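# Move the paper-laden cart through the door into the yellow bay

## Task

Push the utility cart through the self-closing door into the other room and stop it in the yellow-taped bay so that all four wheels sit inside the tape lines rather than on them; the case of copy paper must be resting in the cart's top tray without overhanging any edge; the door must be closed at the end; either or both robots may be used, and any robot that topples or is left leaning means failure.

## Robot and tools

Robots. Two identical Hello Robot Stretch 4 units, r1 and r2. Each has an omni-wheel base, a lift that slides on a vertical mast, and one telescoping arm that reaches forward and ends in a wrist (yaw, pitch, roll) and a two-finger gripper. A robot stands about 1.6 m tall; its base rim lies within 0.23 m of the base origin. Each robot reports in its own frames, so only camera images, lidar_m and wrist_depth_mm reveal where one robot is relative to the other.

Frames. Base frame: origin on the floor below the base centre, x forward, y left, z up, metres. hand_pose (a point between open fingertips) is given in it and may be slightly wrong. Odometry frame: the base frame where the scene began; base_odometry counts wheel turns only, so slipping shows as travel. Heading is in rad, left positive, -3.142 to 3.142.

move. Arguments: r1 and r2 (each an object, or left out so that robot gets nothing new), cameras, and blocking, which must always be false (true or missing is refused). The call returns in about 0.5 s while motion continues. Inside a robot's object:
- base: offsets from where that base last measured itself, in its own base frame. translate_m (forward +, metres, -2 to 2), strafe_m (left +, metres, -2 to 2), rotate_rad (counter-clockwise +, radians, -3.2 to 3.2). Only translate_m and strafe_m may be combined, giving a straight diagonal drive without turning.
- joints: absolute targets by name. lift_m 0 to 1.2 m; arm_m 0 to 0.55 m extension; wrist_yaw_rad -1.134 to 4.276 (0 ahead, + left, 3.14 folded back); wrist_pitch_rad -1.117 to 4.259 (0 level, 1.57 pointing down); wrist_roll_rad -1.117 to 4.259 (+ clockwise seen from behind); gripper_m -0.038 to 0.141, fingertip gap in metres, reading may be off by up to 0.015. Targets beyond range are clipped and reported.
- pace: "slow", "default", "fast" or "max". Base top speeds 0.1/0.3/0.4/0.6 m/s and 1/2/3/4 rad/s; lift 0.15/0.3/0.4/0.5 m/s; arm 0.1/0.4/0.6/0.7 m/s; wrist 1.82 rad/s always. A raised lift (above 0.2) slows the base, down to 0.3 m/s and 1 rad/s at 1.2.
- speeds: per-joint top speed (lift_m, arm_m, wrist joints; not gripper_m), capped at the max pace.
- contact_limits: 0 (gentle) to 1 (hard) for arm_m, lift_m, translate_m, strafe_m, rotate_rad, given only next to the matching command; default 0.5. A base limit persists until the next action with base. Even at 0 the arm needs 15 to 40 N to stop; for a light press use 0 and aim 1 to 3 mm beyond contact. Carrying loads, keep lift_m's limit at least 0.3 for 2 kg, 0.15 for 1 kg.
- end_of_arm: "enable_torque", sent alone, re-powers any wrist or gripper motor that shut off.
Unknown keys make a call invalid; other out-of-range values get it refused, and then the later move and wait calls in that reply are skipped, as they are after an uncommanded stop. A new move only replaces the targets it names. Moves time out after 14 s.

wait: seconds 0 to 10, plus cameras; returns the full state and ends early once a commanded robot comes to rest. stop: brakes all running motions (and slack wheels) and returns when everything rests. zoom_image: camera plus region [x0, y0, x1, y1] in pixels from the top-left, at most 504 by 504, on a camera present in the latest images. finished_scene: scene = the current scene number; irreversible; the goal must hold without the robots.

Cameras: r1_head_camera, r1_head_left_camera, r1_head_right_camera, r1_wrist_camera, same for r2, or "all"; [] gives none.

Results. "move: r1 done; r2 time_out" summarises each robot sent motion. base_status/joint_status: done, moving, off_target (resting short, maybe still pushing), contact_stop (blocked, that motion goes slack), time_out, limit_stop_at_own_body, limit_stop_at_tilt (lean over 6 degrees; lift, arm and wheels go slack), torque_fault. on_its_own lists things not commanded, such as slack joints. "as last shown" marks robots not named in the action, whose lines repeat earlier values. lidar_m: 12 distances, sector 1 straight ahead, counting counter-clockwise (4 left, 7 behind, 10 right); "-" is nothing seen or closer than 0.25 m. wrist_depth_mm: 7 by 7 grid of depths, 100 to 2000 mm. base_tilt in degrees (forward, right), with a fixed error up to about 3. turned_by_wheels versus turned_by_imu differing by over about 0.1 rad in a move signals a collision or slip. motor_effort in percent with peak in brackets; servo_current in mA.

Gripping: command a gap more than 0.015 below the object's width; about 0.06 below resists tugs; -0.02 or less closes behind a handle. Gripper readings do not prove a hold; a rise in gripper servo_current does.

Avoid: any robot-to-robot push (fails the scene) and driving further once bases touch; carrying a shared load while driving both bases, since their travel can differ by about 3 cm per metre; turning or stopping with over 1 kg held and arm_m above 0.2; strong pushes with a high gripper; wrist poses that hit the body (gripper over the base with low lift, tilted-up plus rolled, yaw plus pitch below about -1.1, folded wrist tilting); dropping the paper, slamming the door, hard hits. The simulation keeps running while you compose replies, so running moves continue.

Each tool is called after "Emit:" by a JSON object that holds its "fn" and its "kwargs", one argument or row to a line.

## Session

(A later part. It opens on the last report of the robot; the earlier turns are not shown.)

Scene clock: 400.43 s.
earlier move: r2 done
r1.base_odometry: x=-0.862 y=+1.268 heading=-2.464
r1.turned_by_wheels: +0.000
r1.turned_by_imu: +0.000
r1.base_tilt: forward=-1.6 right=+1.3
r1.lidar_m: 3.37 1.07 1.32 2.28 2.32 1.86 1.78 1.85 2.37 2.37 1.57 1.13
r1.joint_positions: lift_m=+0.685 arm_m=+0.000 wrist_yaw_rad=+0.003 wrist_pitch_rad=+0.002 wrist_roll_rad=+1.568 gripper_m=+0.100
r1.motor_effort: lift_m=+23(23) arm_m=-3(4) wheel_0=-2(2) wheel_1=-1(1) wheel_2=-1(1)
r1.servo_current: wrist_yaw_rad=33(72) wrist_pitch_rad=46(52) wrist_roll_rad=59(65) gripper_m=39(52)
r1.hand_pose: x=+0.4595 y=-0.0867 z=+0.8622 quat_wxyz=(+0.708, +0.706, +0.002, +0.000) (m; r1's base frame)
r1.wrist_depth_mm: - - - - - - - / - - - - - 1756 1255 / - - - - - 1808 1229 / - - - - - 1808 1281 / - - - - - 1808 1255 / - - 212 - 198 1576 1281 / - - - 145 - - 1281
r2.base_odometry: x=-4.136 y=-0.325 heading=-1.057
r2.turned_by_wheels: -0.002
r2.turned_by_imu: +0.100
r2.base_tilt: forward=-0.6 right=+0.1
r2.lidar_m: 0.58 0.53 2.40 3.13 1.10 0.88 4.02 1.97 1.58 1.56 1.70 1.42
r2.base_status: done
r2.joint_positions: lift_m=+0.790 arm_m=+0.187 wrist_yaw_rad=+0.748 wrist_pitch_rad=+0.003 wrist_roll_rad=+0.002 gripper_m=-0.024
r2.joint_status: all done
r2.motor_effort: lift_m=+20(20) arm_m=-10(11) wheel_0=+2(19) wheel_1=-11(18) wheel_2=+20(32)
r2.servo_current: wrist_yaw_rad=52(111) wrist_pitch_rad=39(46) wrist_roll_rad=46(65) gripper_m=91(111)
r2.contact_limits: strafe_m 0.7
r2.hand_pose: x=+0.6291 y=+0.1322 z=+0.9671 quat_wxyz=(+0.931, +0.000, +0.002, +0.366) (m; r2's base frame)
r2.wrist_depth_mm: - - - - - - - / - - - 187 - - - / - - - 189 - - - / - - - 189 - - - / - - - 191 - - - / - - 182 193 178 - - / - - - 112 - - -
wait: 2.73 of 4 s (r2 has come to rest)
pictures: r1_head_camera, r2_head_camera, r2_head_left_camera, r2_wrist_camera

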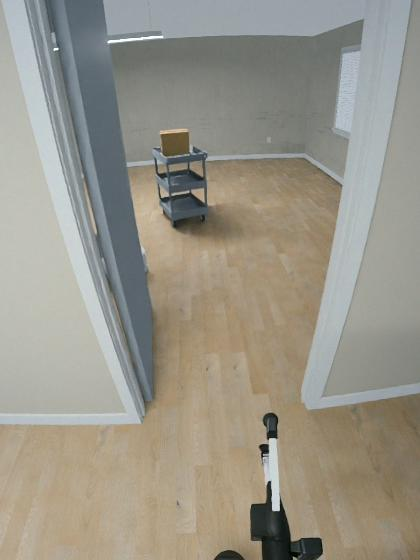

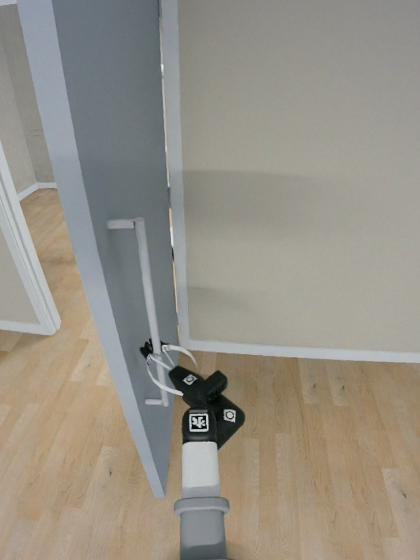

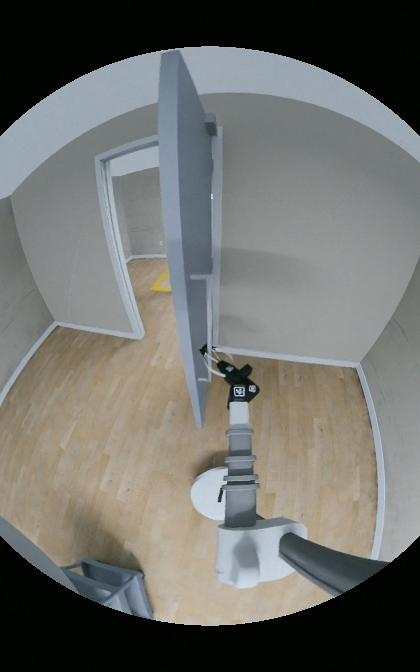

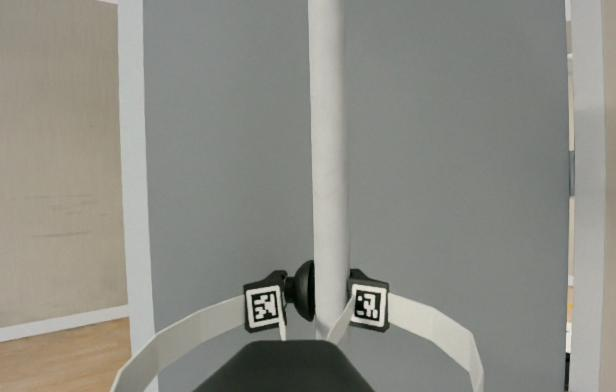

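Emit:
{"fn": "move", "kwargs": {
  "blocking": false,
  "r2": {"base":{"translate_m":0.03,"strafe_m":-0.13},"joints":{"wrist_yaw_rad":0.9},"speeds":{"wrist_yaw_rad":0.1},"pace":"slow","contact_limits":{"strafe_m":0.7}},
  "cameras": []
}}

Emit:
{"fn": "wait", "kwargs": {
  "seconds": 3,
  "cameras": ["r2_head_left_camera","r1_head_camera","r1_head_left_camera"]
}}

Scene clock: 409.03 s.
move: r2 moving
r1.motor_effort: lift_m=+23(23) arm_m=-4(4) wheel_0=-2(2) wheel_1=+0(1) wheel_2=-1(1)
r2.turned_by_wheels: +0.001
r2.turned_by_imu: +0.002
r2.base_status: translate_m moving; strafe_m moving
r2.joint_status: wrist_yaw_rad moving
r2.motor_effort: lift_m=+20(20) arm_m=-10(11) wheel_0=+9(12) wheel_1=-14(17) wheel_2=+14(19)
r2.contact_limits: strafe_m 0.7
pictures: none

Scene clock: 411.10 s.
earlier move: r2 done
r1.base_odometry: x=-0.862 y=+1.268 heading=-2.464
r1.turned_by_wheels: +0.000
r1.turned_by_imu: +0.000
r1.base_tilt: forward=-1.6 right=+1.3
r1.lidar_m: 3.34 1.06 1.34 2.26 2.35 1.90 1.76 1.84 2.36 2.44 1.58 1.12
r1.joint_positions: lift_m=+0.685 arm_m=+0.000 wrist_yaw_rad=+0.003 wrist_pitch_rad=+0.002 wrist_roll_rad=+1.568 gripper_m=+0.100
r1.motor_effort: lift_m=+23(23) arm_m=-3(4) wheel_0=-1(2) wheel_1=-1(1) wheel_2=-1(1)
r1.servo_current: wrist_yaw_rad=52(72) wrist_pitch_rad=39(52) wrist_roll_rad=59(78) gripper_m=52(52)
r1.hand_pose: x=+0.4595 y=-0.0867 z=+0.8622 quat_wxyz=(+0.708, +0.706, +0.002, +0.000) (m; r1's base frame)
r1.wrist_depth_mm: - - - - - - - / - - - - - 1756 1255 / - - - - - 1756 1229 / - - - - - 1808 1255 / - - - - - 1808 1255 / - - 213 - 198 1576 1281 / - - - 145 - 1808 1281
r2.base_odometry: x=-4.234 y=-0.415 heading=-1.056
r2.turned_by_wheels: +0.000
r2.turned_by_imu: +0.003
r2.base_tilt: forward=-0.6 right=+0.0
r2.lidar_m: 0.58 0.53 2.31 3.25 1.13 1.01 3.68 1.84 1.45 1.42 1.57 1.35
r2.base_status: done
r2.joint_positions: lift_m=+0.790 arm_m=+0.187 wrist_yaw_rad=+0.899 wrist_pitch_rad=+0.003 wrist_roll_rad=+0.002 gripper_m=-0.024
r2.joint_status: all done
r2.motor_effort: lift_m=+20(20) arm_m=-11(11) wheel_0=+9(15) wheel_1=-6(17) wheel_2=+6(19)
r2.servo_current: wrist_yaw_rad=46(111) wrist_pitch_rad=39(52) wrist_roll_rad=39(59) gripper_m=98(104)
r2.contact_limits: strafe_m 0.7
r2.hand_pose: x=+0.6063 y=+0.1712 z=+0.9671 quat_wxyz=(+0.901, +0.000, +0.002, +0.434) (m; r2's base frame)
r2.wrist_depth_mm: - - - 185 - - - / - - - 187 - - - / - - - 188 - - - / - - - 189 - - - / - - - 190 - - - / - - 180 190 178 - - / - - - 112 - - -
wait: 2.07 of 3 s (r2 has come to rest)
pictures: r1_head_camera, r1_head_left_camera, r2_head_left_camera

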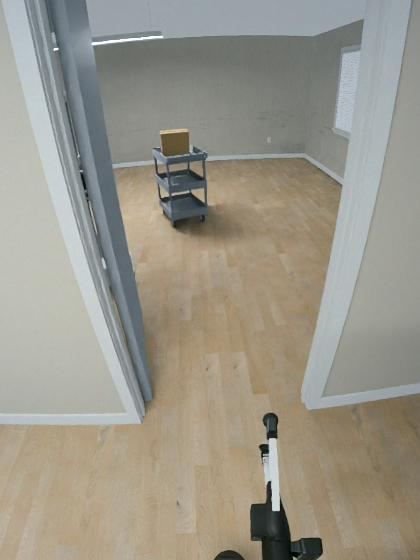

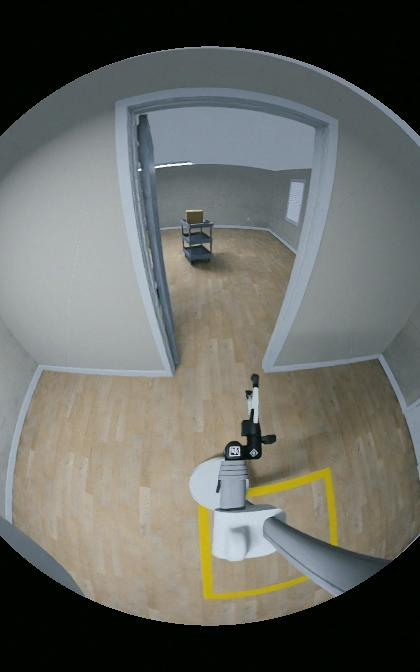

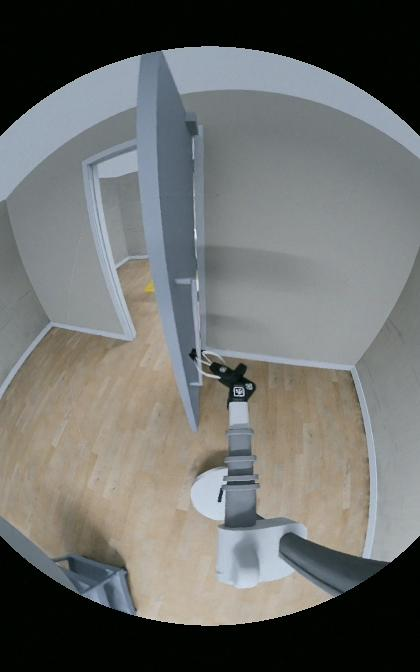

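Emit:
{"fn": "move", "kwargs": {
  "blocking": false,
  "r1": {"base":{"translate_m":2.0,"strafe_m":-0.03}},
  "cameras": ["r1_head_camera"]
}}

Emit:
{"fn": "zoom_image", "kwargs": {
  "camera": "r1_head_camera",
  "region": [120, 100, 250, 250]
}}

Emit:
{"fn": "wait", "kwargs": {
  "seconds": 9,
  "cameras": ["r1_head_camera","r1_head_left_camera","r1_wrist_camera"]
}}

Scene clock: 421.50 s.
move: r1 moving
r1.turned_by_wheels: +0.000
r1.turned_by_imu: +0.000
r1.base_status: translate_m moving; strafe_m moving
r1.motor_effort: lift_m=+23(23) arm_m=-4(4) wheel_0=+6(7) wheel_1=+4(6) wheel_2=-8(9)
r2.turned_by_imu: +0.000
r2.motor_effort: lift_m=+20(20) arm_m=-11(11) wheel_0=+9(9) wheel_1=-6(6) wheel_2=+7(7)
r2.contact_limits: strafe_m 0.7
pictures: r1_head_camera

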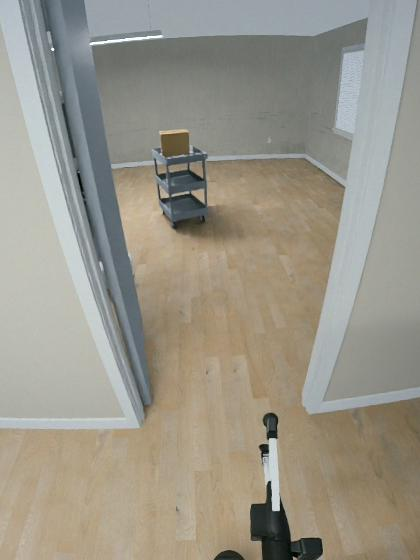

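Scaled by 3.360 from the camera's 420x560 image, which has a finer 600x800 frame.

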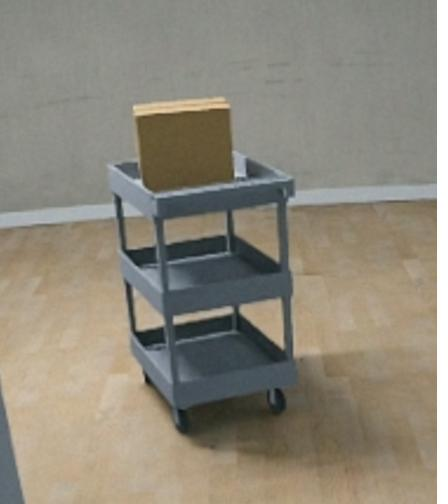

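Scene clock: 429.17 s.
earlier move: r1 done
r1.base_odometry: x=-2.438 y=+0.037 heading=-2.463
r1.turned_by_wheels: +0.000
r1.turned_by_imu: +0.000
r1.base_tilt: forward=-1.6 right=+1.3
r1.lidar_m: 1.50 1.45 0.92 0.63 0.64 0.74 3.83 0.86 1.09 2.22 2.29 2.96
r1.base_status: done
r1.joint_positions: lift_m=+0.685 arm_m=+0.000 wrist_yaw_rad=+0.003 wrist_pitch_rad=+0.002 wrist_roll_rad=+1.568 gripper_m=+0.100
r1.motor_effort: lift_m=+23(23) arm_m=-4(4) wheel_0=+1(9) wheel_1=+2(8) wheel_2=+2(10)
r1.servo_current: wrist_yaw_rad=52(78) wrist_pitch_rad=46(52) wrist_roll_rad=72(72) gripper_m=39(52)
r1.hand_pose: x=+0.4595 y=-0.0867 z=+0.8622 quat_wxyz=(+0.708, +0.706, +0.002, +0.000) (m; r1's base frame)
r1.wrist_depth_mm: - - - - - 1756 1229 / - - - - - 1808 1255 / - - - - - 1808 1229 / - - - - - 1808 1255 / - - - - - 1863 1281 / - - 213 - 193 1336 1281 / - - - 145 - - 1255
r2.base_odometry: x=-4.234 y=-0.415 heading=-1.056
r2.turned_by_wheels: +0.000
r2.turned_by_imu: +0.001
r2.base_tilt: forward=-0.6 right=+0.1
r2.lidar_m: 0.58 0.50 0.93 1.13 1.13 1.01 3.69 1.78 1.46 1.41 1.60 1.35
r2.joint_positions: lift_m=+0.790 arm_m=+0.187 wrist_yaw_rad=+0.899 wrist_pitch_rad=+0.003 wrist_roll_rad=+0.002 gripper_m=-0.024
r2.motor_effort: lift_m=+20(20) arm_m=-11(11) wheel_0=+9(9) wheel_1=-6(7) wheel_2=+7(7)
r2.servo_current: wrist_yaw_rad=39(59) wrist_pitch_rad=39(52) wrist_roll_rad=46(59) gripper_m=91(104)
r2.contact_limits: strafe_m 0.7
r2.hand_pose: x=+0.6063 y=+0.1712 z=+0.9671 quat_wxyz=(+0.901, +0.000, +0.002, +0.434) (m; r2's base frame)
r2.wrist_depth_mm: - - - 185 - - - / - - - 187 - - - / - - - 189 - - - / - - - 190 - - - / - - - 190 - - - / - - 180 190 178 - - / - - - 112 - - -
wait: 7.67 of 9 s (r1 has come to rest)
pictures: r1_head_camera, r1_head_left_camera, r1_wrist_camera

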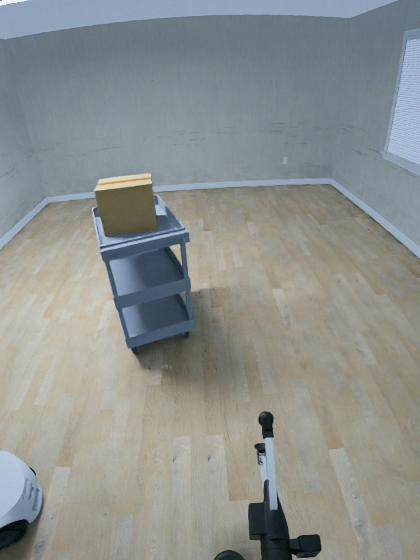

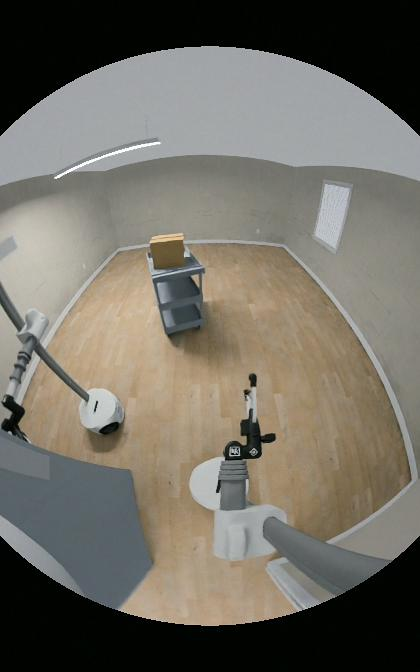

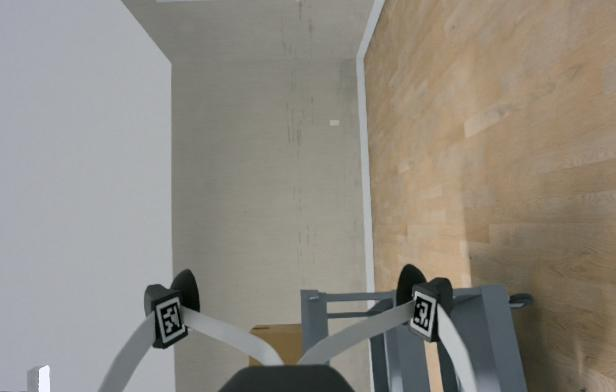

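Emit:
{"fn": "move", "kwargs": {
  "blocking": false,
  "r1": {"base":{"translate_m":0.5}},
  "cameras": []
}}

Emit:
{"fn": "wait", "kwargs": {
  "seconds": 3,
  "cameras": []
}}

Emit:
{"fn": "move", "kwargs": {
  "blocking": false,
  "r1": {"base":{"strafe_m":0.3}},
  "cameras": []
}}

Emit:
{"fn": "wait", "kwargs": {
  "seconds": 3,
  "cameras": ["r1_head_camera","r1_wrist_camera"]
}}

Scene clock: 444.13 s.
move: r1 moving
r1.turned_by_wheels: +0.000
r1.turned_by_imu: +0.000
r1.base_status: translate_m moving
r1.motor_effort: lift_m=+23(23) arm_m=-4(4) wheel_0=+5(8) wheel_1=+6(7) wheel_2=-9(9)
r2.turned_by_imu: +0.000
r2.motor_effort: lift_m=+20(20) arm_m=-11(11) wheel_0=+9(9) wheel_1=-6(6) wheel_2=+7(7)
r2.contact_limits: strafe_m 0.7
pictures: none

Scene clock: 446.80 s.
earlier move: r1 done
r1.turned_by_wheels: +0.000
r1.turned_by_imu: +0.000
r1.base_status: done
r1.motor_effort: lift_m=+23(23) arm_m=-4(4) wheel_0=+1(8) wheel_1=+1(7) wheel_2=+0(10)
r2.turned_by_wheels: +0.000
r2.turned_by_imu: +0.000
r2.motor_effort: lift_m=+20(20) arm_m=-11(11) wheel_0=+9(9) wheel_1=-6(6) wheel_2=+6(7)
r2.contact_limits: strafe_m 0.7
wait: 2.67 of 3 s (r1 has come to rest)
pictures: none

Scene clock: 447.30 s.
move: r1 moving
r1.turned_by_wheels: +0.000
r1.turned_by_imu: +0.000
r1.base_status: strafe_m moving
r1.motor_effort: lift_m=+23(23) arm_m=-4(4) wheel_0=-8(10) wheel_1=+7(9) wheel_2=-1(1)
r2.turned_by_wheels: +0.000
r2.turned_by_imu: +0.000
r2.motor_effort: lift_m=+20(20) arm_m=-10(11) wheel_0=+9(9) wheel_1=-6(6) wheel_2=+6(7)
r2.contact_limits: strafe_m 0.7
pictures: none

Scene clock: 449.13 s.
earlier move: r1 done
r1.base_odometry: x=-2.639 y=-0.511 heading=-2.463
r1.turned_by_wheels: +0.000
r1.turned_by_imu: +0.002
r1.base_tilt: forward=-1.6 right=+1.3
r1.lidar_m: 0.90 0.87 2.35 0.54 0.68 0.62 1.02 1.45 1.77 2.49 2.56 3.27
r1.base_status: done
r1.joint_positions: lift_m=+0.685 arm_m=+0.000 wrist_yaw_rad=+0.003 wrist_pitch_rad=+0.002 wrist_roll_rad=+1.568 gripper_m=+0.100
r1.motor_effort: lift_m=+23(23) arm_m=-3(4) wheel_0=-1(11) wheel_1=+1(10) wheel_2=+0(2)
r1.servo_current: wrist_yaw_rad=72(72) wrist_pitch_rad=39(52) wrist_roll_rad=52(65) gripper_m=39(52)
r1.hand_pose: x=+0.4595 y=-0.0867 z=+0.8623 quat_wxyz=(+0.708, +0.706, +0.002, +0.000) (m; r1's base frame)
r1.wrist_depth_mm: - - - - - 1756 1229 / - - - - - 1808 1255 / - - - - - 1808 1229 / - - - - - 1708 1205 / - - - - - 1138 - / - - 991 991 198 - - / - - 960 145 1308 - -
r2.base_odometry: x=-4.234 y=-0.415 heading=-1.056
r2.turned_by_wheels: +0.000
r2.turned_by_imu: +0.000
r2.base_tilt: forward=-0.6 right=+0.0
r2.lidar_m: 0.58 0.51 0.55 0.52 0.94 0.98 3.69 1.81 1.44 1.42 1.58 1.37
r2.joint_positions: lift_m=+0.790 arm_m=+0.187 wrist_yaw_rad=+0.899 wrist_pitch_rad=+0.003 wrist_roll_rad=+0.002 gripper_m=-0.024
r2.motor_effort: lift_m=+20(20) arm_m=-10(11) wheel_0=+8(9) wheel_1=-6(6) wheel_2=+7(7)
r2.servo_current: wrist_yaw_rad=52(65) wrist_pitch_rad=39(52) wrist_roll_rad=39(65) gripper_m=98(104)
r2.contact_limits: strafe_m 0.7
r2.hand_pose: x=+0.6063 y=+0.1712 z=+0.9671 quat_wxyz=(+0.901, +0.000, +0.002, +0.434) (m; r2's base frame)
r2.wrist_depth_mm: - - - 185 - - - / - - - 186 - - - / - - - 189 - - - / - - - 189 - - - / - - - 189 - - - / - - 180 190 178 - - / - - - 112 - - -
wait: 1.83 of 3 s (r1 has come to rest)
pictures: r1_head_camera, r1_wrist_camera

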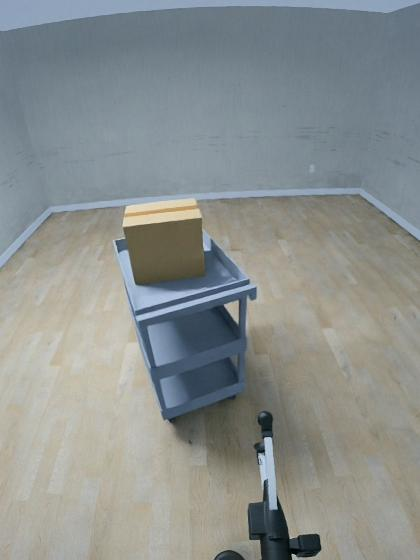

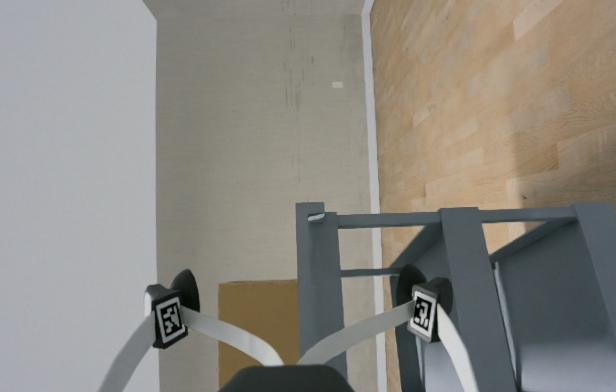

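Emit:
{"fn": "move", "kwargs": {
  "blocking": false,
  "r1": {"base":{"translate_m":0.26,"strafe_m":0.13},"pace":"default"},
  "cameras": []
}}

Emit:
{"fn": "wait", "kwargs": {
  "seconds": 3,
  "cameras": ["r1_head_camera","r1_wrist_camera"]
}}

Scene clock: 458.53 s.
move: r1 moving
r1.turned_by_wheels: +0.000
r1.turned_by_imu: +0.000
r1.base_status: translate_m moving; strafe_m moving
r1.motor_effort: lift_m=+23(23) arm_m=-3(4) wheel_0=+4(4) wheel_1=+9(9) wheel_2=-9(9)
r2.motor_effort: lift_m=+20(20) arm_m=-10(11) wheel_0=+9(9) wheel_1=-6(6) wheel_2=+6(7)
r2.contact_limits: strafe_m 0.7
pictures: none

Scene clock: 460.37 s.
earlier move: r1 done
r1.base_odometry: x=-2.760 y=-0.775 heading=-2.463
r1.turned_by_wheels: +0.000
r1.turned_by_imu: +0.001
r1.base_tilt: forward=-1.6 right=+1.3
r1.lidar_m: 0.61 0.62 2.24 0.53 0.47 0.76 0.92 1.77 2.15 2.59 2.66 0.78
r1.base_status: done
r1.joint_positions: lift_m=+0.685 arm_m=+0.000 wrist_yaw_rad=+0.002 wrist_pitch_rad=+0.002 wrist_roll_rad=+1.568 gripper_m=+0.100
r1.motor_effort: lift_m=+23(23) arm_m=-4(4) wheel_0=+4(6) wheel_1=+0(11) wheel_2=+1(9)
r1.servo_current: wrist_yaw_rad=59(72) wrist_pitch_rad=46(52) wrist_roll_rad=46(72) gripper_m=46(46)
r1.hand_pose: x=+0.4595 y=-0.0867 z=+0.8623 quat_wxyz=(+0.708, +0.706, +0.002, +0.000) (m; r1's base frame)
r1.wrist_depth_mm: - - - - - 1756 1229 / - - - - - 1756 1255 / - - - 603 - 1661 1182 / - - - - - 842 - / - - 750 530 1160 - - / - - 715 508 198 - - / - - 699 145 1078 - -
r2.base_odometry: x=-4.234 y=-0.415 heading=-1.056
r2.turned_by_wheels: +0.000
r2.turned_by_imu: +0.000
r2.base_tilt: forward=-0.6 right=+0.0
r2.lidar_m: 0.57 0.52 2.33 0.48 0.49 0.99 3.65 1.81 1.47 1.42 1.61 1.37
r2.joint_positions: lift_m=+0.790 arm_m=+0.187 wrist_yaw_rad=+0.899 wrist_pitch_rad=+0.003 wrist_roll_rad=+0.002 gripper_m=-0.024
r2.motor_effort: lift_m=+20(20) arm_m=-11(11) wheel_0=+8(9) wheel_1=-6(6) wheel_2=+6(7)
r2.servo_current: wrist_yaw_rad=46(59) wrist_pitch_rad=39(52) wrist_roll_rad=59(72) gripper_m=98(104)
r2.contact_limits: strafe_m 0.7
r2.hand_pose: x=+0.6063 y=+0.1712 z=+0.9671 quat_wxyz=(+0.901, +0.000, +0.002, +0.434) (m; r2's base frame)
r2.wrist_depth_mm: - - - 185 - - - / - - - 186 - - - / - - - 189 - - - / - - - 190 - - - / - - - 190 - - - / - - 180 191 178 - - / - - - 112 - - -
wait: 1.83 of 3 s (r1 has come to rest)
pictures: r1_head_camera, r1_wrist_camera

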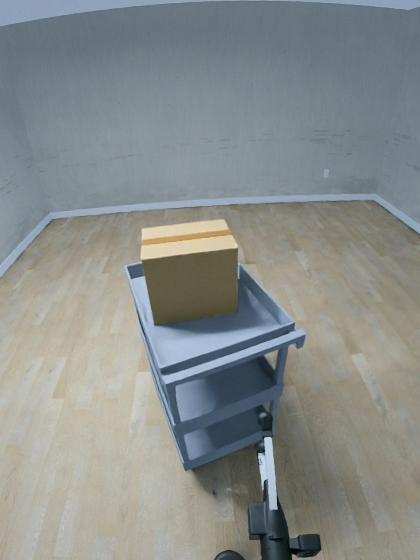

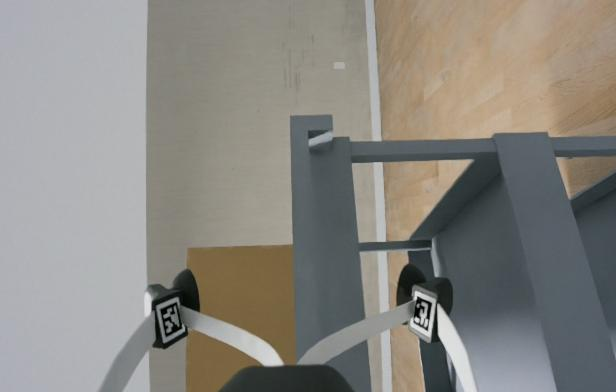

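Emit:
{"fn": "move", "kwargs": {
  "blocking": false,
  "r1": {"base":{"translate_m":0.2,"strafe_m":0.05},"pace":"slow"},
  "cameras": []
}}

Emit:
{"fn": "wait", "kwargs": {
  "seconds": 3,
  "cameras": ["r1_head_camera","r1_wrist_camera"]
}}

Scene clock: 467.47 s.
move: r1 moving
r1.turned_by_wheels: +0.000
r1.turned_by_imu: +0.000
r1.base_status: translate_m moving; strafe_m moving
r1.motor_effort: lift_m=+23(23) arm_m=-4(4) wheel_0=+3(6) wheel_1=+5(7) wheel_2=-4(6)
r2.motor_effort: lift_m=+20(20) arm_m=-11(11) wheel_0=+9(9) wheel_1=-6(6) wheel_2=+6(7)
r2.contact_limits: strafe_m 0.7
pictures: none

Scene clock: 470.27 s.
earlier move: r1 done
r1.base_odometry: x=-2.884 y=-0.940 heading=-2.462
r1.turned_by_wheels: +0.000
r1.turned_by_imu: +0.000
r1.base_tilt: forward=-1.6 right=+1.3
r1.lidar_m: 0.40 0.45 2.21 2.07 0.54 0.57 0.96 1.99 2.42 2.64 2.67 0.54
r1.base_status: done
r1.joint_positions: lift_m=+0.685 arm_m=+0.000 wrist_yaw_rad=+0.002 wrist_pitch_rad=+0.002 wrist_roll_rad=+1.568 gripper_m=+0.100
r1.motor_effort: lift_m=+23(23) arm_m=-3(4) wheel_0=+2(6) wheel_1=+2(8) wheel_2=-3(7)
r1.servo_current: wrist_yaw_rad=52(78) wrist_pitch_rad=46(52) wrist_roll_rad=52(72) gripper_m=33(46)
r1.hand_pose: x=+0.4595 y=-0.0867 z=+0.8623 quat_wxyz=(+0.708, +0.706, +0.002, +0.000) (m; r1's base frame)
r1.wrist_depth_mm: - - - - - 1708 1205 / - - - 384 - 1756 1160 / - - - 377 - 1808 559 / - - - 351 357 809 - / - - 539 325 329 - - / - - 521 307 198 - - / - 508 512 144 294 - -
r2.base_odometry: x=-4.234 y=-0.415 heading=-1.056
r2.turned_by_wheels: +0.000
r2.turned_by_imu: +0.000
r2.base_tilt: forward=-0.6 right=+0.0
r2.lidar_m: 0.58 0.50 2.33 0.59 0.52 0.99 3.68 1.82 1.46 1.40 1.59 1.35
r2.joint_positions: lift_m=+0.790 arm_m=+0.187 wrist_yaw_rad=+0.899 wrist_pitch_rad=+0.003 wrist_roll_rad=+0.002 gripper_m=-0.024
r2.motor_effort: lift_m=+20(20) arm_m=-11(11) wheel_0=+9(9) wheel_1=-6(6) wheel_2=+6(7)
r2.servo_current: wrist_yaw_rad=46(59) wrist_pitch_rad=39(46) wrist_roll_rad=65(65) gripper_m=104(104)
r2.contact_limits: strafe_m 0.7
r2.hand_pose: x=+0.6063 y=+0.1712 z=+0.9671 quat_wxyz=(+0.901, +0.000, +0.002, +0.434) (m; r2's base frame)
r2.wrist_depth_mm: - - - 186 - - - / - - - 187 - - - / - - - 187 - - - / - - - 189 - - - / - - - 190 - - - / - - 180 191 178 - - / - - - 112 - - -
wait: 2.80 of 3 s (r1 has come to rest)
pictures: r1_head_camera, r1_wrist_camera

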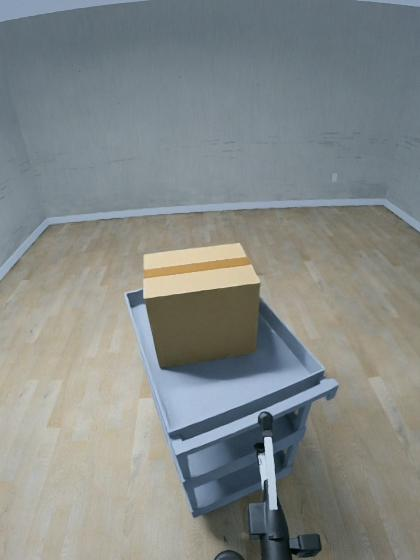

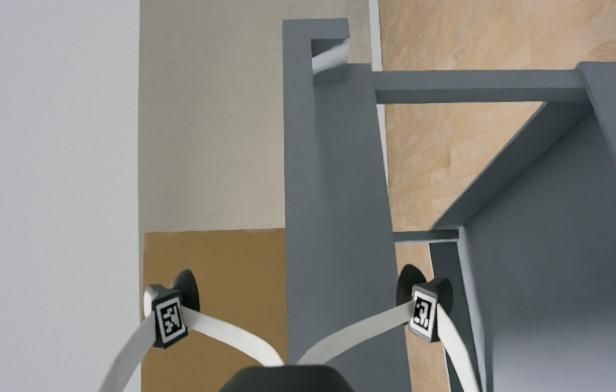

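Emit:
{"fn": "move", "kwargs": {
  "blocking": false,
  "r1": {"base":{"translate_m":0.075,"strafe_m":0.01},"pace":"slow"},
  "cameras": []
}}

Emit:
{"fn": "wait", "kwargs": {
  "seconds": 2,
  "cameras": ["r1_wrist_camera"]
}}

Emit:
{"fn": "move", "kwargs": {
  "blocking": false,
  "r1": {"joints":{"gripper_m":-0.03}},
  "cameras": []
}}

Emit:
{"fn": "wait", "kwargs": {
  "seconds": 2,
  "cameras": ["r1_wrist_camera","r1_head_left_camera"]
}}

Scene clock: 476.97 s.
move: r1 moving
r1.turned_by_wheels: +0.000
r1.turned_by_imu: +0.000
r1.base_status: translate_m moving; strafe_m moving
r1.motor_effort: lift_m=+23(23) arm_m=-4(4) wheel_0=+3(5) wheel_1=+7(7) wheel_2=-7(7)
r2.motor_effort: lift_m=+20(20) arm_m=-11(11) wheel_0=+9(9) wheel_1=-6(6) wheel_2=+7(7)
r2.contact_limits: strafe_m 0.7
pictures: none

Scene clock: 478.47 s.
earlier move: r1 done
r1.turned_by_wheels: +0.000
r1.turned_by_imu: +0.000
r1.base_status: done
r1.motor_effort: lift_m=+23(23) arm_m=-4(4) wheel_0=+2(7) wheel_1=+4(7) wheel_2=-1(7)
r2.turned_by_wheels: +0.000
r2.turned_by_imu: +0.000
r2.motor_effort: lift_m=+20(20) arm_m=-11(11) wheel_0=+9(9) wheel_1=-6(6) wheel_2=+7(7)
r2.contact_limits: strafe_m 0.7
wait: 1.50 of 2 s (r1 has come to rest)
pictures: r1_wrist_camera

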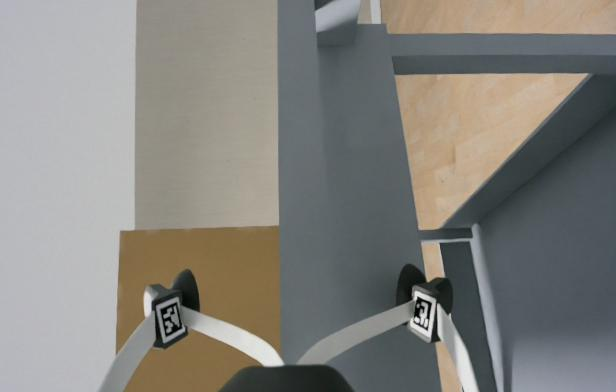

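Scene clock: 478.97 s.
move: r1 moving
r1.turned_by_wheels: +0.000
r1.turned_by_imu: +0.000
r1.joint_status: gripper_m moving
r1.motor_effort: lift_m=+23(23) arm_m=-3(4) wheel_0=+2(3) wheel_1=+4(4) wheel_2=-1(1)
r2.turned_by_wheels: +0.000
r2.turned_by_imu: +0.000
r2.motor_effort: lift_m=+20(20) arm_m=-10(11) wheel_0=+9(9) wheel_1=-6(6) wheel_2=+7(7)
r2.contact_limits: strafe_m 0.7
pictures: none

Scene clock: 480.50 s.
earlier move: r1 done
r1.base_odometry: x=-2.936 y=-0.995 heading=-2.462
r1.turned_by_wheels: +0.000
r1.turned_by_imu: +0.000
r1.base_tilt: forward=-1.6 right=+1.3
r1.lidar_m: 0.29 0.33 2.20 2.07 0.58 0.58 1.01 2.02 2.51 2.64 2.70 0.45
r1.joint_positions: lift_m=+0.685 arm_m=+0.000 wrist_yaw_rad=+0.002 wrist_pitch_rad=+0.004 wrist_roll_rad=+1.568 gripper_m=-0.029
r1.joint_status: all done
r1.motor_effort: lift_m=+23(23) arm_m=-4(4) wheel_0=+1(3) wheel_1=+2(4) wheel_2=+1(2)
r1.servo_current: wrist_yaw_rad=65(72) wrist_pitch_rad=46(52) wrist_roll_rad=39(65) gripper_m=85(169)
r1.hand_pose: x=+0.4595 y=-0.0867 z=+0.8618 quat_wxyz=(+0.708, +0.706, +0.002, +0.000) (m; r1's base frame)
r1.wrist_depth_mm: - - - 285 - 1863 1229 / - - - 294 307 1808 1308 / - - - 274 286 1808 525 / - - - 201 265 1921 - / - 459 455 189 250 854 - / - 442 207 178 183 - - / - 433 427 168 222 - -
r2.base_odometry: x=-4.234 y=-0.415 heading=-1.056
r2.turned_by_wheels: +0.000
r2.turned_by_imu: +0.000
r2.base_tilt: forward=-0.6 right=+0.0
r2.lidar_m: 0.58 0.53 2.33 3.25 0.57 0.74 3.71 1.82 1.47 1.42 1.59 1.37
r2.joint_positions: lift_m=+0.790 arm_m=+0.187 wrist_yaw_rad=+0.899 wrist_pitch_rad=+0.003 wrist_roll_rad=+0.002 gripper_m=-0.024
r2.motor_effort: lift_m=+20(20) arm_m=-11(11) wheel_0=+9(9) wheel_1=-6(6) wheel_2=+7(7)
r2.servo_current: wrist_yaw_rad=33(59) wrist_pitch_rad=39(46) wrist_roll_rad=52(59) gripper_m=104(104)
r2.contact_limits: strafe_m 0.7
r2.hand_pose: x=+0.6063 y=+0.1712 z=+0.9671 quat_wxyz=(+0.901, +0.000, +0.002, +0.434) (m; r2's base frame)
r2.wrist_depth_mm: - - - 185 - - - / - - - 186 - - - / - - - 188 - - - / - - - 190 - - - / - - - 190 - - - / - - 180 191 178 - - / - - - 112 - - -
wait: 1.53 of 2 s (r1 has come to rest)
pictures: r1_head_left_camera, r1_wrist_camera

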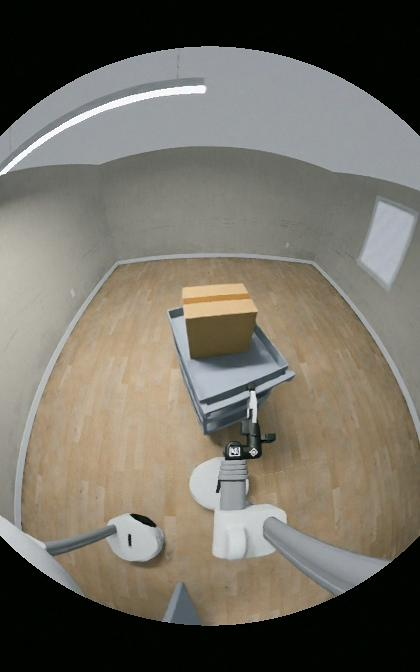

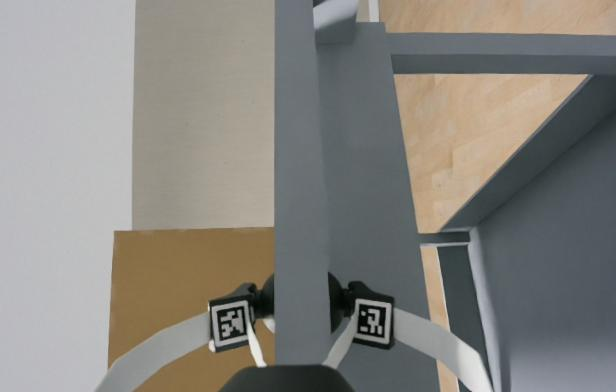

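Emit:
{"fn": "move", "kwargs": {
  "blocking": false,
  "r1": {"base":{"translate_m":-0.6,"strafe_m":-0.38},"pace":"slow","contact_limits":{"translate_m":0.4}},
  "cameras": []
}}

Emit:
{"fn": "wait", "kwargs": {
  "seconds": 9,
  "cameras": ["r1_head_camera","r1_head_left_camera","r1_head_right_camera"]
}}

Scene clock: 494.07 s.
move: r1 moving
r1.turned_by_wheels: +0.000
r1.turned_by_imu: +0.000
r1.base_status: translate_m moving; strafe_m moving
r1.motor_effort: lift_m=+23(23) arm_m=-4(4) wheel_0=+3(3) wheel_1=-8(8) wheel_2=+11(11)
r1.contact_limits: translate_m 0.4
r2.motor_effort: lift_m=+20(20) arm_m=-11(11) wheel_0=+9(9) wheel_1=-6(6) wheel_2=+6(7)
r2.contact_limits: strafe_m 0.7
pictures: none

Scene clock: 501.83 s.
earlier move: r1 done
r1.base_odometry: x=-2.708 y=-0.322 heading=-2.462
r1.turned_by_wheels: +0.000
r1.turned_by_imu: -0.003
r1.base_tilt: forward=-1.5 right=+1.3
r1.lidar_m: 0.25 0.30 2.59 0.74 0.69 0.78 - 1.31 1.70 2.29 2.36 0.47
r1.base_status: done
r1.joint_positions: lift_m=+0.685 arm_m=+0.000 wrist_yaw_rad=+0.002 wrist_pitch_rad=+0.004 wrist_roll_rad=+1.568 gripper_m=-0.029
r1.motor_effort: lift_m=+23(23) arm_m=-4(4) wheel_0=+3(6) wheel_1=-2(8) wheel_2=+3(11)
r1.servo_current: wrist_yaw_rad=65(72) wrist_pitch_rad=39(52) wrist_roll_rad=52(65) gripper_m=72(91)
r1.contact_limits: translate_m 0.4
r1.hand_pose: x=+0.4595 y=-0.0867 z=+0.8618 quat_wxyz=(+0.708, +0.706, +0.002, +0.000) (m; r1's base frame)
r1.wrist_depth_mm: - - - - - 1756 1229 / - - - 342 - 1756 1229 / - - - 277 373 1756 - / - - - 235 315 1808 508 / - - - 202 267 1808 580 / - - 210 174 183 715 - / - 424 407 156 208 - -
r2.base_odometry: x=-4.234 y=-0.415 heading=-1.056
r2.turned_by_wheels: +0.000
r2.turned_by_imu: +0.001
r2.base_tilt: forward=-0.6 right=+0.1
r2.lidar_m: 0.57 0.52 0.71 0.73 0.77 4.46 3.67 1.83 1.46 1.42 1.59 1.37
r2.joint_positions: lift_m=+0.790 arm_m=+0.187 wrist_yaw_rad=+0.899 wrist_pitch_rad=+0.003 wrist_roll_rad=+0.002 gripper_m=-0.024
r2.motor_effort: lift_m=+20(20) arm_m=-11(11) wheel_0=+9(10) wheel_1=-6(6) wheel_2=+7(7)
r2.servo_current: wrist_yaw_rad=46(59) wrist_pitch_rad=46(52) wrist_roll_rad=39(65) gripper_m=98(104)
r2.contact_limits: strafe_m 0.7
r2.hand_pose: x=+0.6063 y=+0.1712 z=+0.9671 quat_wxyz=(+0.901, +0.000, +0.002, +0.434) (m; r2's base frame)
r2.wrist_depth_mm: - - - 185 - - - / - - - 186 - - - / - - - 188 - - - / - - - 189 - - - / - - - 190 - - - / - - 180 191 178 - - / - - - 112 - - -
wait: 7.77 of 9 s (r1 has come to rest)
pictures: r1_head_camera, r1_head_left_camera, r1_head_right_camera

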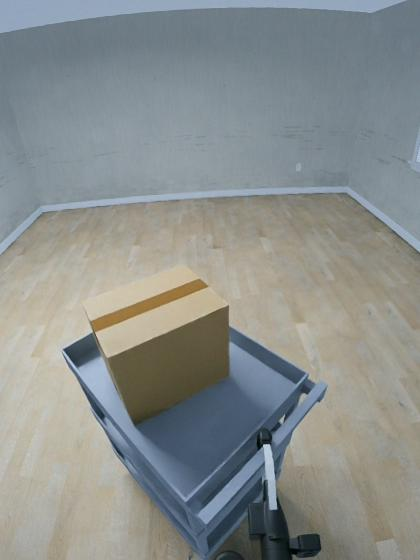

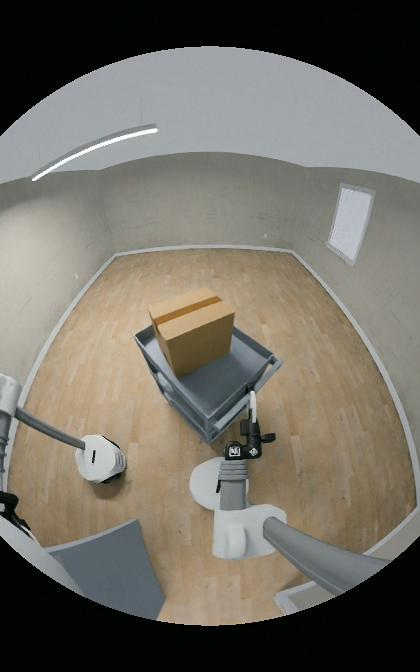

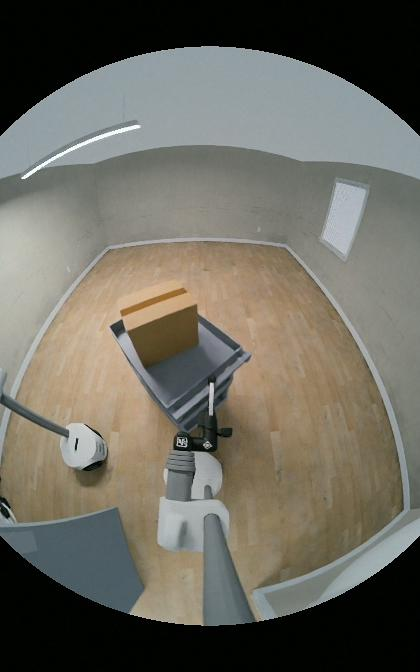

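Emit:
{"fn": "move", "kwargs": {
  "blocking": false,
  "r1": {"base":{"translate_m":-0.6,"strafe_m":0.05},"pace":"slow","contact_limits":{"translate_m":0.4}},
  "cameras": []
}}

Emit:
{"fn": "wait", "kwargs": {
  "seconds": 9,
  "cameras": ["r1_head_camera","r1_head_left_camera","r1_head_right_camera"]
}}

Scene clock: 517.37 s.
move: r1 moving
r1.turned_by_wheels: +0.000
r1.turned_by_imu: +0.000
r1.base_status: translate_m moving; strafe_m moving
r1.motor_effort: lift_m=+23(23) arm_m=-3(4) wheel_0=-6(8) wheel_1=-5(6) wheel_2=+9(11)
r1.contact_limits: translate_m 0.4
r2.turned_by_imu: +0.000
r2.motor_effort: lift_m=+20(20) arm_m=-10(11) wheel_0=+9(9) wheel_1=-6(6) wheel_2=+6(7)
r2.contact_limits: strafe_m 0.7
pictures: none

Scene clock: 524.17 s.
earlier move: r1 done
r1.base_odometry: x=-2.210 y=+0.016 heading=-2.462
r1.turned_by_wheels: +0.000
r1.turned_by_imu: -0.002
r1.base_tilt: forward=-1.6 right=+1.3
r1.lidar_m: 0.32 0.34 0.53 0.44 0.44 0.52 3.65 0.83 0.92 2.03 2.48 0.44
r1.base_status: done
r1.joint_positions: lift_m=+0.685 arm_m=+0.000 wrist_yaw_rad=-0.001 wrist_pitch_rad=+0.004 wrist_roll_rad=+1.568 gripper_m=-0.029
r1.motor_effort: lift_m=+23(23) arm_m=-3(4) wheel_0=-6(13) wheel_1=-4(7) wheel_2=+2(11)
r1.servo_current: wrist_yaw_rad=59(72) wrist_pitch_rad=46(59) wrist_roll_rad=33(72) gripper_m=78(91)
r1.contact_limits: translate_m 0.4
r1.hand_pose: x=+0.4592 y=-0.0877 z=+0.8618 quat_wxyz=(+0.708, +0.706, +0.001, -0.002) (m; r1's base frame)
r1.wrist_depth_mm: - - - 298 - 1756 1205 / - - - 303 324 1756 1229 / - - - 223 293 1756 500 / - - - 203 268 1983 - / - 459 459 189 250 854 - / - 445 206 177 183 - - / - 427 421 166 220 - -
r2.base_odometry: x=-4.234 y=-0.415 heading=-1.056
r2.turned_by_wheels: +0.000
r2.turned_by_imu: +0.001
r2.base_tilt: forward=-0.7 right=+0.0
r2.lidar_m: 0.58 0.51 0.70 0.56 0.58 4.46 3.66 1.83 1.47 1.43 1.59 1.37
r2.joint_positions: lift_m=+0.790 arm_m=+0.187 wrist_yaw_rad=+0.899 wrist_pitch_rad=+0.003 wrist_roll_rad=+0.002 gripper_m=-0.024
r2.motor_effort: lift_m=+20(20) arm_m=-10(11) wheel_0=+9(9) wheel_1=-6(6) wheel_2=+6(7)
r2.servo_current: wrist_yaw_rad=52(59) wrist_pitch_rad=46(52) wrist_roll_rad=52(65) gripper_m=91(111)
r2.contact_limits: strafe_m 0.7
r2.hand_pose: x=+0.6063 y=+0.1712 z=+0.9671 quat_wxyz=(+0.901, +0.000, +0.002, +0.434) (m; r2's base frame)
r2.wrist_depth_mm: - - - 185 - - - / - - - 187 - - - / - - - 189 - - - / - - - 190 - - - / - 778 - 190 - - - / - - 180 190 178 - - / - - - 112 - - -
wait: 6.80 of 9 s (r1 has come to rest)
pictures: r1_head_camera, r1_head_left_camera, r1_head_right_camera

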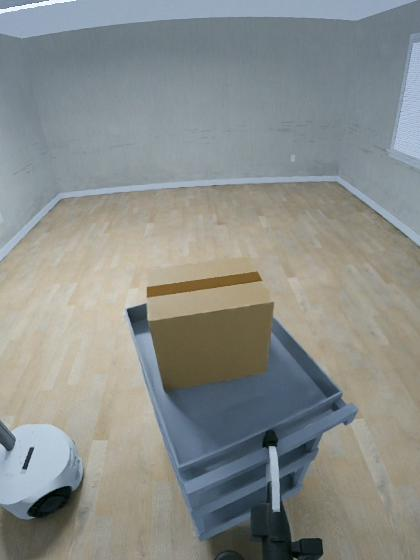

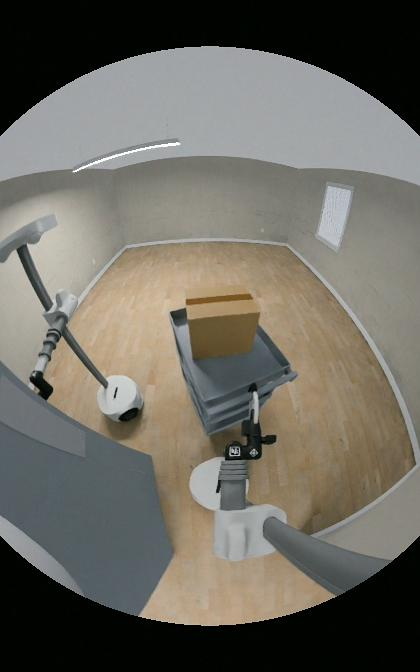

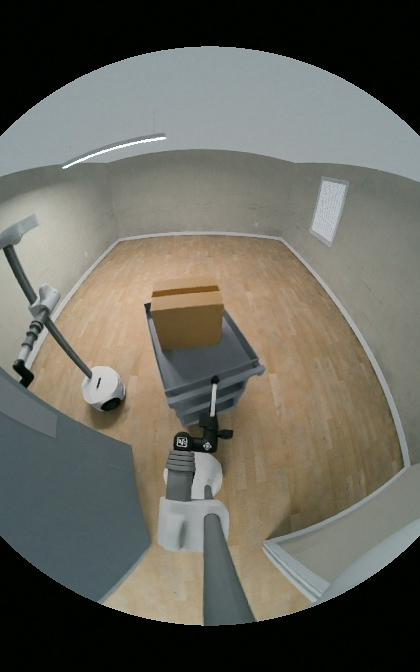

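Emit:
{"fn": "move", "kwargs": {
  "blocking": false,
  "r1": {"base":{"translate_m":-0.5,"strafe_m":-0.01},"pace":"slow","contact_limits":{"translate_m":0.4}},
  "cameras": []
}}

Emit:
{"fn": "wait", "kwargs": {
  "seconds": 7,
  "cameras": ["r1_head_camera","r1_head_left_camera","r1_head_right_camera"]
}}

Scene clock: 528.87 s.
move: r1 moving
r1.turned_by_wheels: +0.000
r1.turned_by_imu: -0.001
r1.base_status: translate_m moving; strafe_m moving
r1.motor_effort: lift_m=+23(23) arm_m=-3(4) wheel_0=-7(10) wheel_1=-4(8) wheel_2=+7(9)
r1.contact_limits: translate_m 0.4
r2.turned_by_imu: +0.000
r2.motor_effort: lift_m=+20(20) arm_m=-11(11) wheel_0=+9(9) wheel_1=-6(6) wheel_2=+6(7)
r2.contact_limits: strafe_m 0.7
pictures: none

Scene clock: 534.63 s.
earlier move: r1 done
r1.base_odometry: x=-1.828 y=+0.338 heading=-2.462
r1.turned_by_wheels: +0.001
r1.turned_by_imu: +0.002
r1.base_tilt: forward=-1.6 right=+1.2
r1.lidar_m: 0.37 0.39 0.39 0.29 0.32 3.32 3.13 3.20 0.55 0.57 2.49 0.44
r1.base_status: done
r1.joint_positions: lift_m=+0.685 arm_m=+0.000 wrist_yaw_rad=+0.004 wrist_pitch_rad=+0.004 wrist_roll_rad=+1.568 gripper_m=-0.029
r1.motor_effort: lift_m=+23(23) arm_m=-4(4) wheel_0=+0(10) wheel_1=-2(8) wheel_2=+5(10)
r1.servo_current: wrist_yaw_rad=46(65) wrist_pitch_rad=46(52) wrist_roll_rad=52(72) gripper_m=78(85)
r1.contact_limits: translate_m 0.4
r1.hand_pose: x=+0.4596 y=-0.0863 z=+0.8618 quat_wxyz=(+0.708, +0.706, +0.003, +0.000) (m; r1's base frame)
r1.wrist_depth_mm: - - - 200 265 1756 1205 / - - - 196 258 1756 535 / - - - 191 252 831 - / - 449 449 186 247 866 - / - 452 455 182 241 - - / - 455 206 178 184 - - / - 459 466 174 230 - -
r2.base_odometry: x=-4.234 y=-0.415 heading=-1.056
r2.turned_by_wheels: +0.000
r2.turned_by_imu: +0.001
r2.base_tilt: forward=-0.6 right=+0.1
r2.lidar_m: 0.57 0.53 0.66 0.98 3.58 4.45 3.66 1.83 1.43 1.42 1.59 1.36
r2.joint_positions: lift_m=+0.790 arm_m=+0.187 wrist_yaw_rad=+0.899 wrist_pitch_rad=+0.003 wrist_roll_rad=+0.002 gripper_m=-0.024
r2.motor_effort: lift_m=+20(20) arm_m=-11(11) wheel_0=+9(9) wheel_1=-6(6) wheel_2=+6(7)
r2.servo_current: wrist_yaw_rad=39(65) wrist_pitch_rad=39(52) wrist_roll_rad=39(65) gripper_m=98(111)
r2.contact_limits: strafe_m 0.7
r2.hand_pose: x=+0.6063 y=+0.1712 z=+0.9671 quat_wxyz=(+0.901, +0.000, +0.002, +0.434) (m; r2's base frame)
r2.wrist_depth_mm: - - - 185 - - - / - - - 186 - - - / - - - 188 - - - / 569 597 - 189 - - - / 580 609 - 190 - - - / 569 - 180 191 178 - - / 1983 142 - 112 - - -
wait: 5.77 of 7 s (r1 has come to rest)
pictures: r1_head_camera, r1_head_left_camera, r1_head_right_camera

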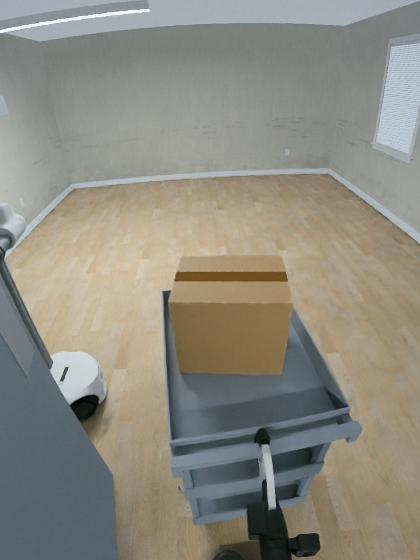

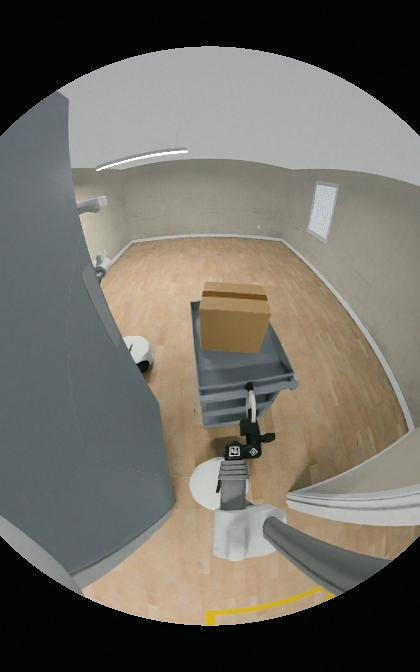

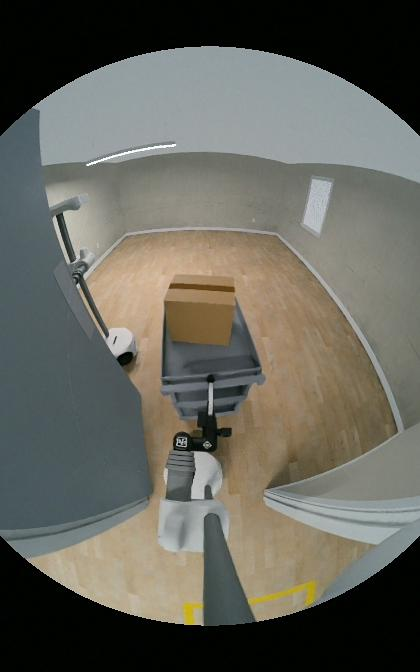

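Emit:
{"fn": "move", "kwargs": {
  "blocking": false,
  "r1": {"base":{"translate_m":-0.5,"strafe_m":-0.12},"pace":"slow","contact_limits":{"translate_m":0.4}},
  "cameras": []
}}

Emit:
{"fn": "wait", "kwargs": {
  "seconds": 7,
  "cameras": ["r1_head_camera","r1_head_left_camera","r1_head_right_camera"]
}}

Scene clock: 542.30 s.
move: r1 moving
r1.turned_by_wheels: +0.001
r1.turned_by_imu: +0.000
r1.base_status: translate_m moving; strafe_m moving
r1.motor_effort: lift_m=+23(23) arm_m=-3(4) wheel_0=+0(3) wheel_1=-5(8) wheel_2=+11(13)
r1.contact_limits: translate_m 0.4
r2.turned_by_imu: +0.000
r2.motor_effort: lift_m=+20(20) arm_m=-11(11) wheel_0=+9(9) wheel_1=-6(6) wheel_2=+7(7)
r2.contact_limits: strafe_m 0.7
pictures: none

Scene clock: 548.20 s.
earlier move: r1 done
r1.base_odometry: x=-1.514 y=+0.745 heading=-2.462
r1.turned_by_wheels: +0.000
r1.turned_by_imu: +0.001
r1.base_tilt: forward=-1.5 right=+1.2
r1.lidar_m: 0.35 0.38 0.46 0.56 2.39 2.82 2.61 2.67 2.52 1.04 0.45 0.43
r1.base_status: done
r1.joint_positions: lift_m=+0.685 arm_m=+0.000 wrist_yaw_rad=+0.007 wrist_pitch_rad=+0.004 wrist_roll_rad=+1.568 gripper_m=-0.029
r1.motor_effort: lift_m=+23(23) arm_m=-3(4) wheel_0=+1(5) wheel_1=-3(8) wheel_2=+5(13)
r1.servo_current: wrist_yaw_rad=52(78) wrist_pitch_rad=46(52) wrist_roll_rad=65(65) gripper_m=72(85)
r1.contact_limits: translate_m 0.4
r1.hand_pose: x=+0.4599 y=-0.0855 z=+0.8618 quat_wxyz=(+0.708, +0.706, +0.004, +0.001) (m; r1's base frame)
r1.wrist_depth_mm: - - - 194 258 1756 1229 / - - - 190 253 1756 525 / - - - 187 249 831 - / - 445 449 183 245 854 - / - 455 455 180 241 - - / - 462 205 178 186 - - / - - 469 175 232 - -
r2.base_odometry: x=-4.234 y=-0.415 heading=-1.056
r2.turned_by_wheels: +0.000
r2.turned_by_imu: +0.001
r2.base_tilt: forward=-0.7 right=+0.1
r2.lidar_m: 0.58 0.51 1.06 3.27 3.55 4.44 3.70 1.80 1.46 1.44 1.56 1.37
r2.joint_positions: lift_m=+0.790 arm_m=+0.187 wrist_yaw_rad=+0.899 wrist_pitch_rad=+0.003 wrist_roll_rad=+0.002 gripper_m=-0.024
r2.motor_effort: lift_m=+20(20) arm_m=-11(11) wheel_0=+9(10) wheel_1=-6(6) wheel_2=+7(7)
r2.servo_current: wrist_yaw_rad=59(59) wrist_pitch_rad=46(52) wrist_roll_rad=52(65) gripper_m=98(104)
r2.contact_limits: strafe_m 0.7
r2.hand_pose: x=+0.6063 y=+0.1712 z=+0.9671 quat_wxyz=(+0.901, +0.000, +0.002, +0.434) (m; r2's base frame)
r2.wrist_depth_mm: - - - 185 - - - / - - - 186 - - - / - - - 187 - - - / - - - 190 - - - / - - - 190 - - - / - - 180 190 178 - - / - - - 112 - - -
wait: 5.90 of 7 s (r1 has come to rest)
pictures: r1_head_camera, r1_head_left_camera, r1_head_right_camera

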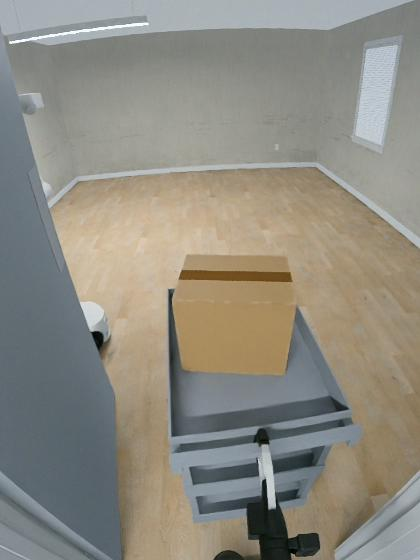

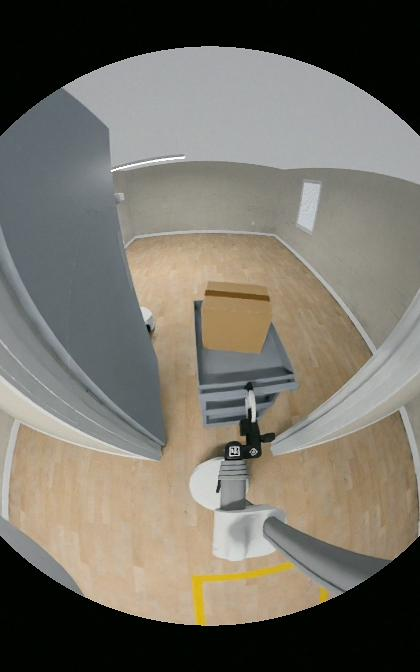

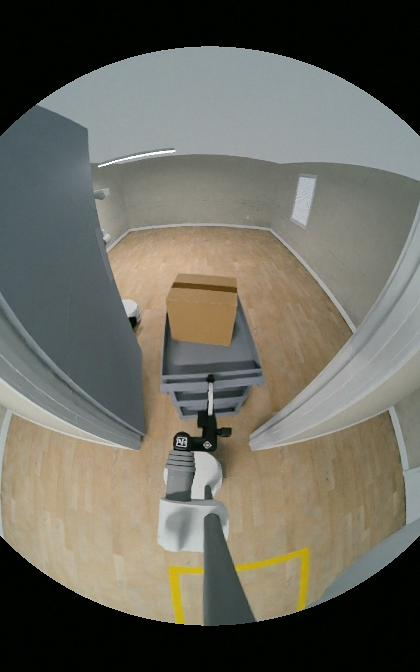

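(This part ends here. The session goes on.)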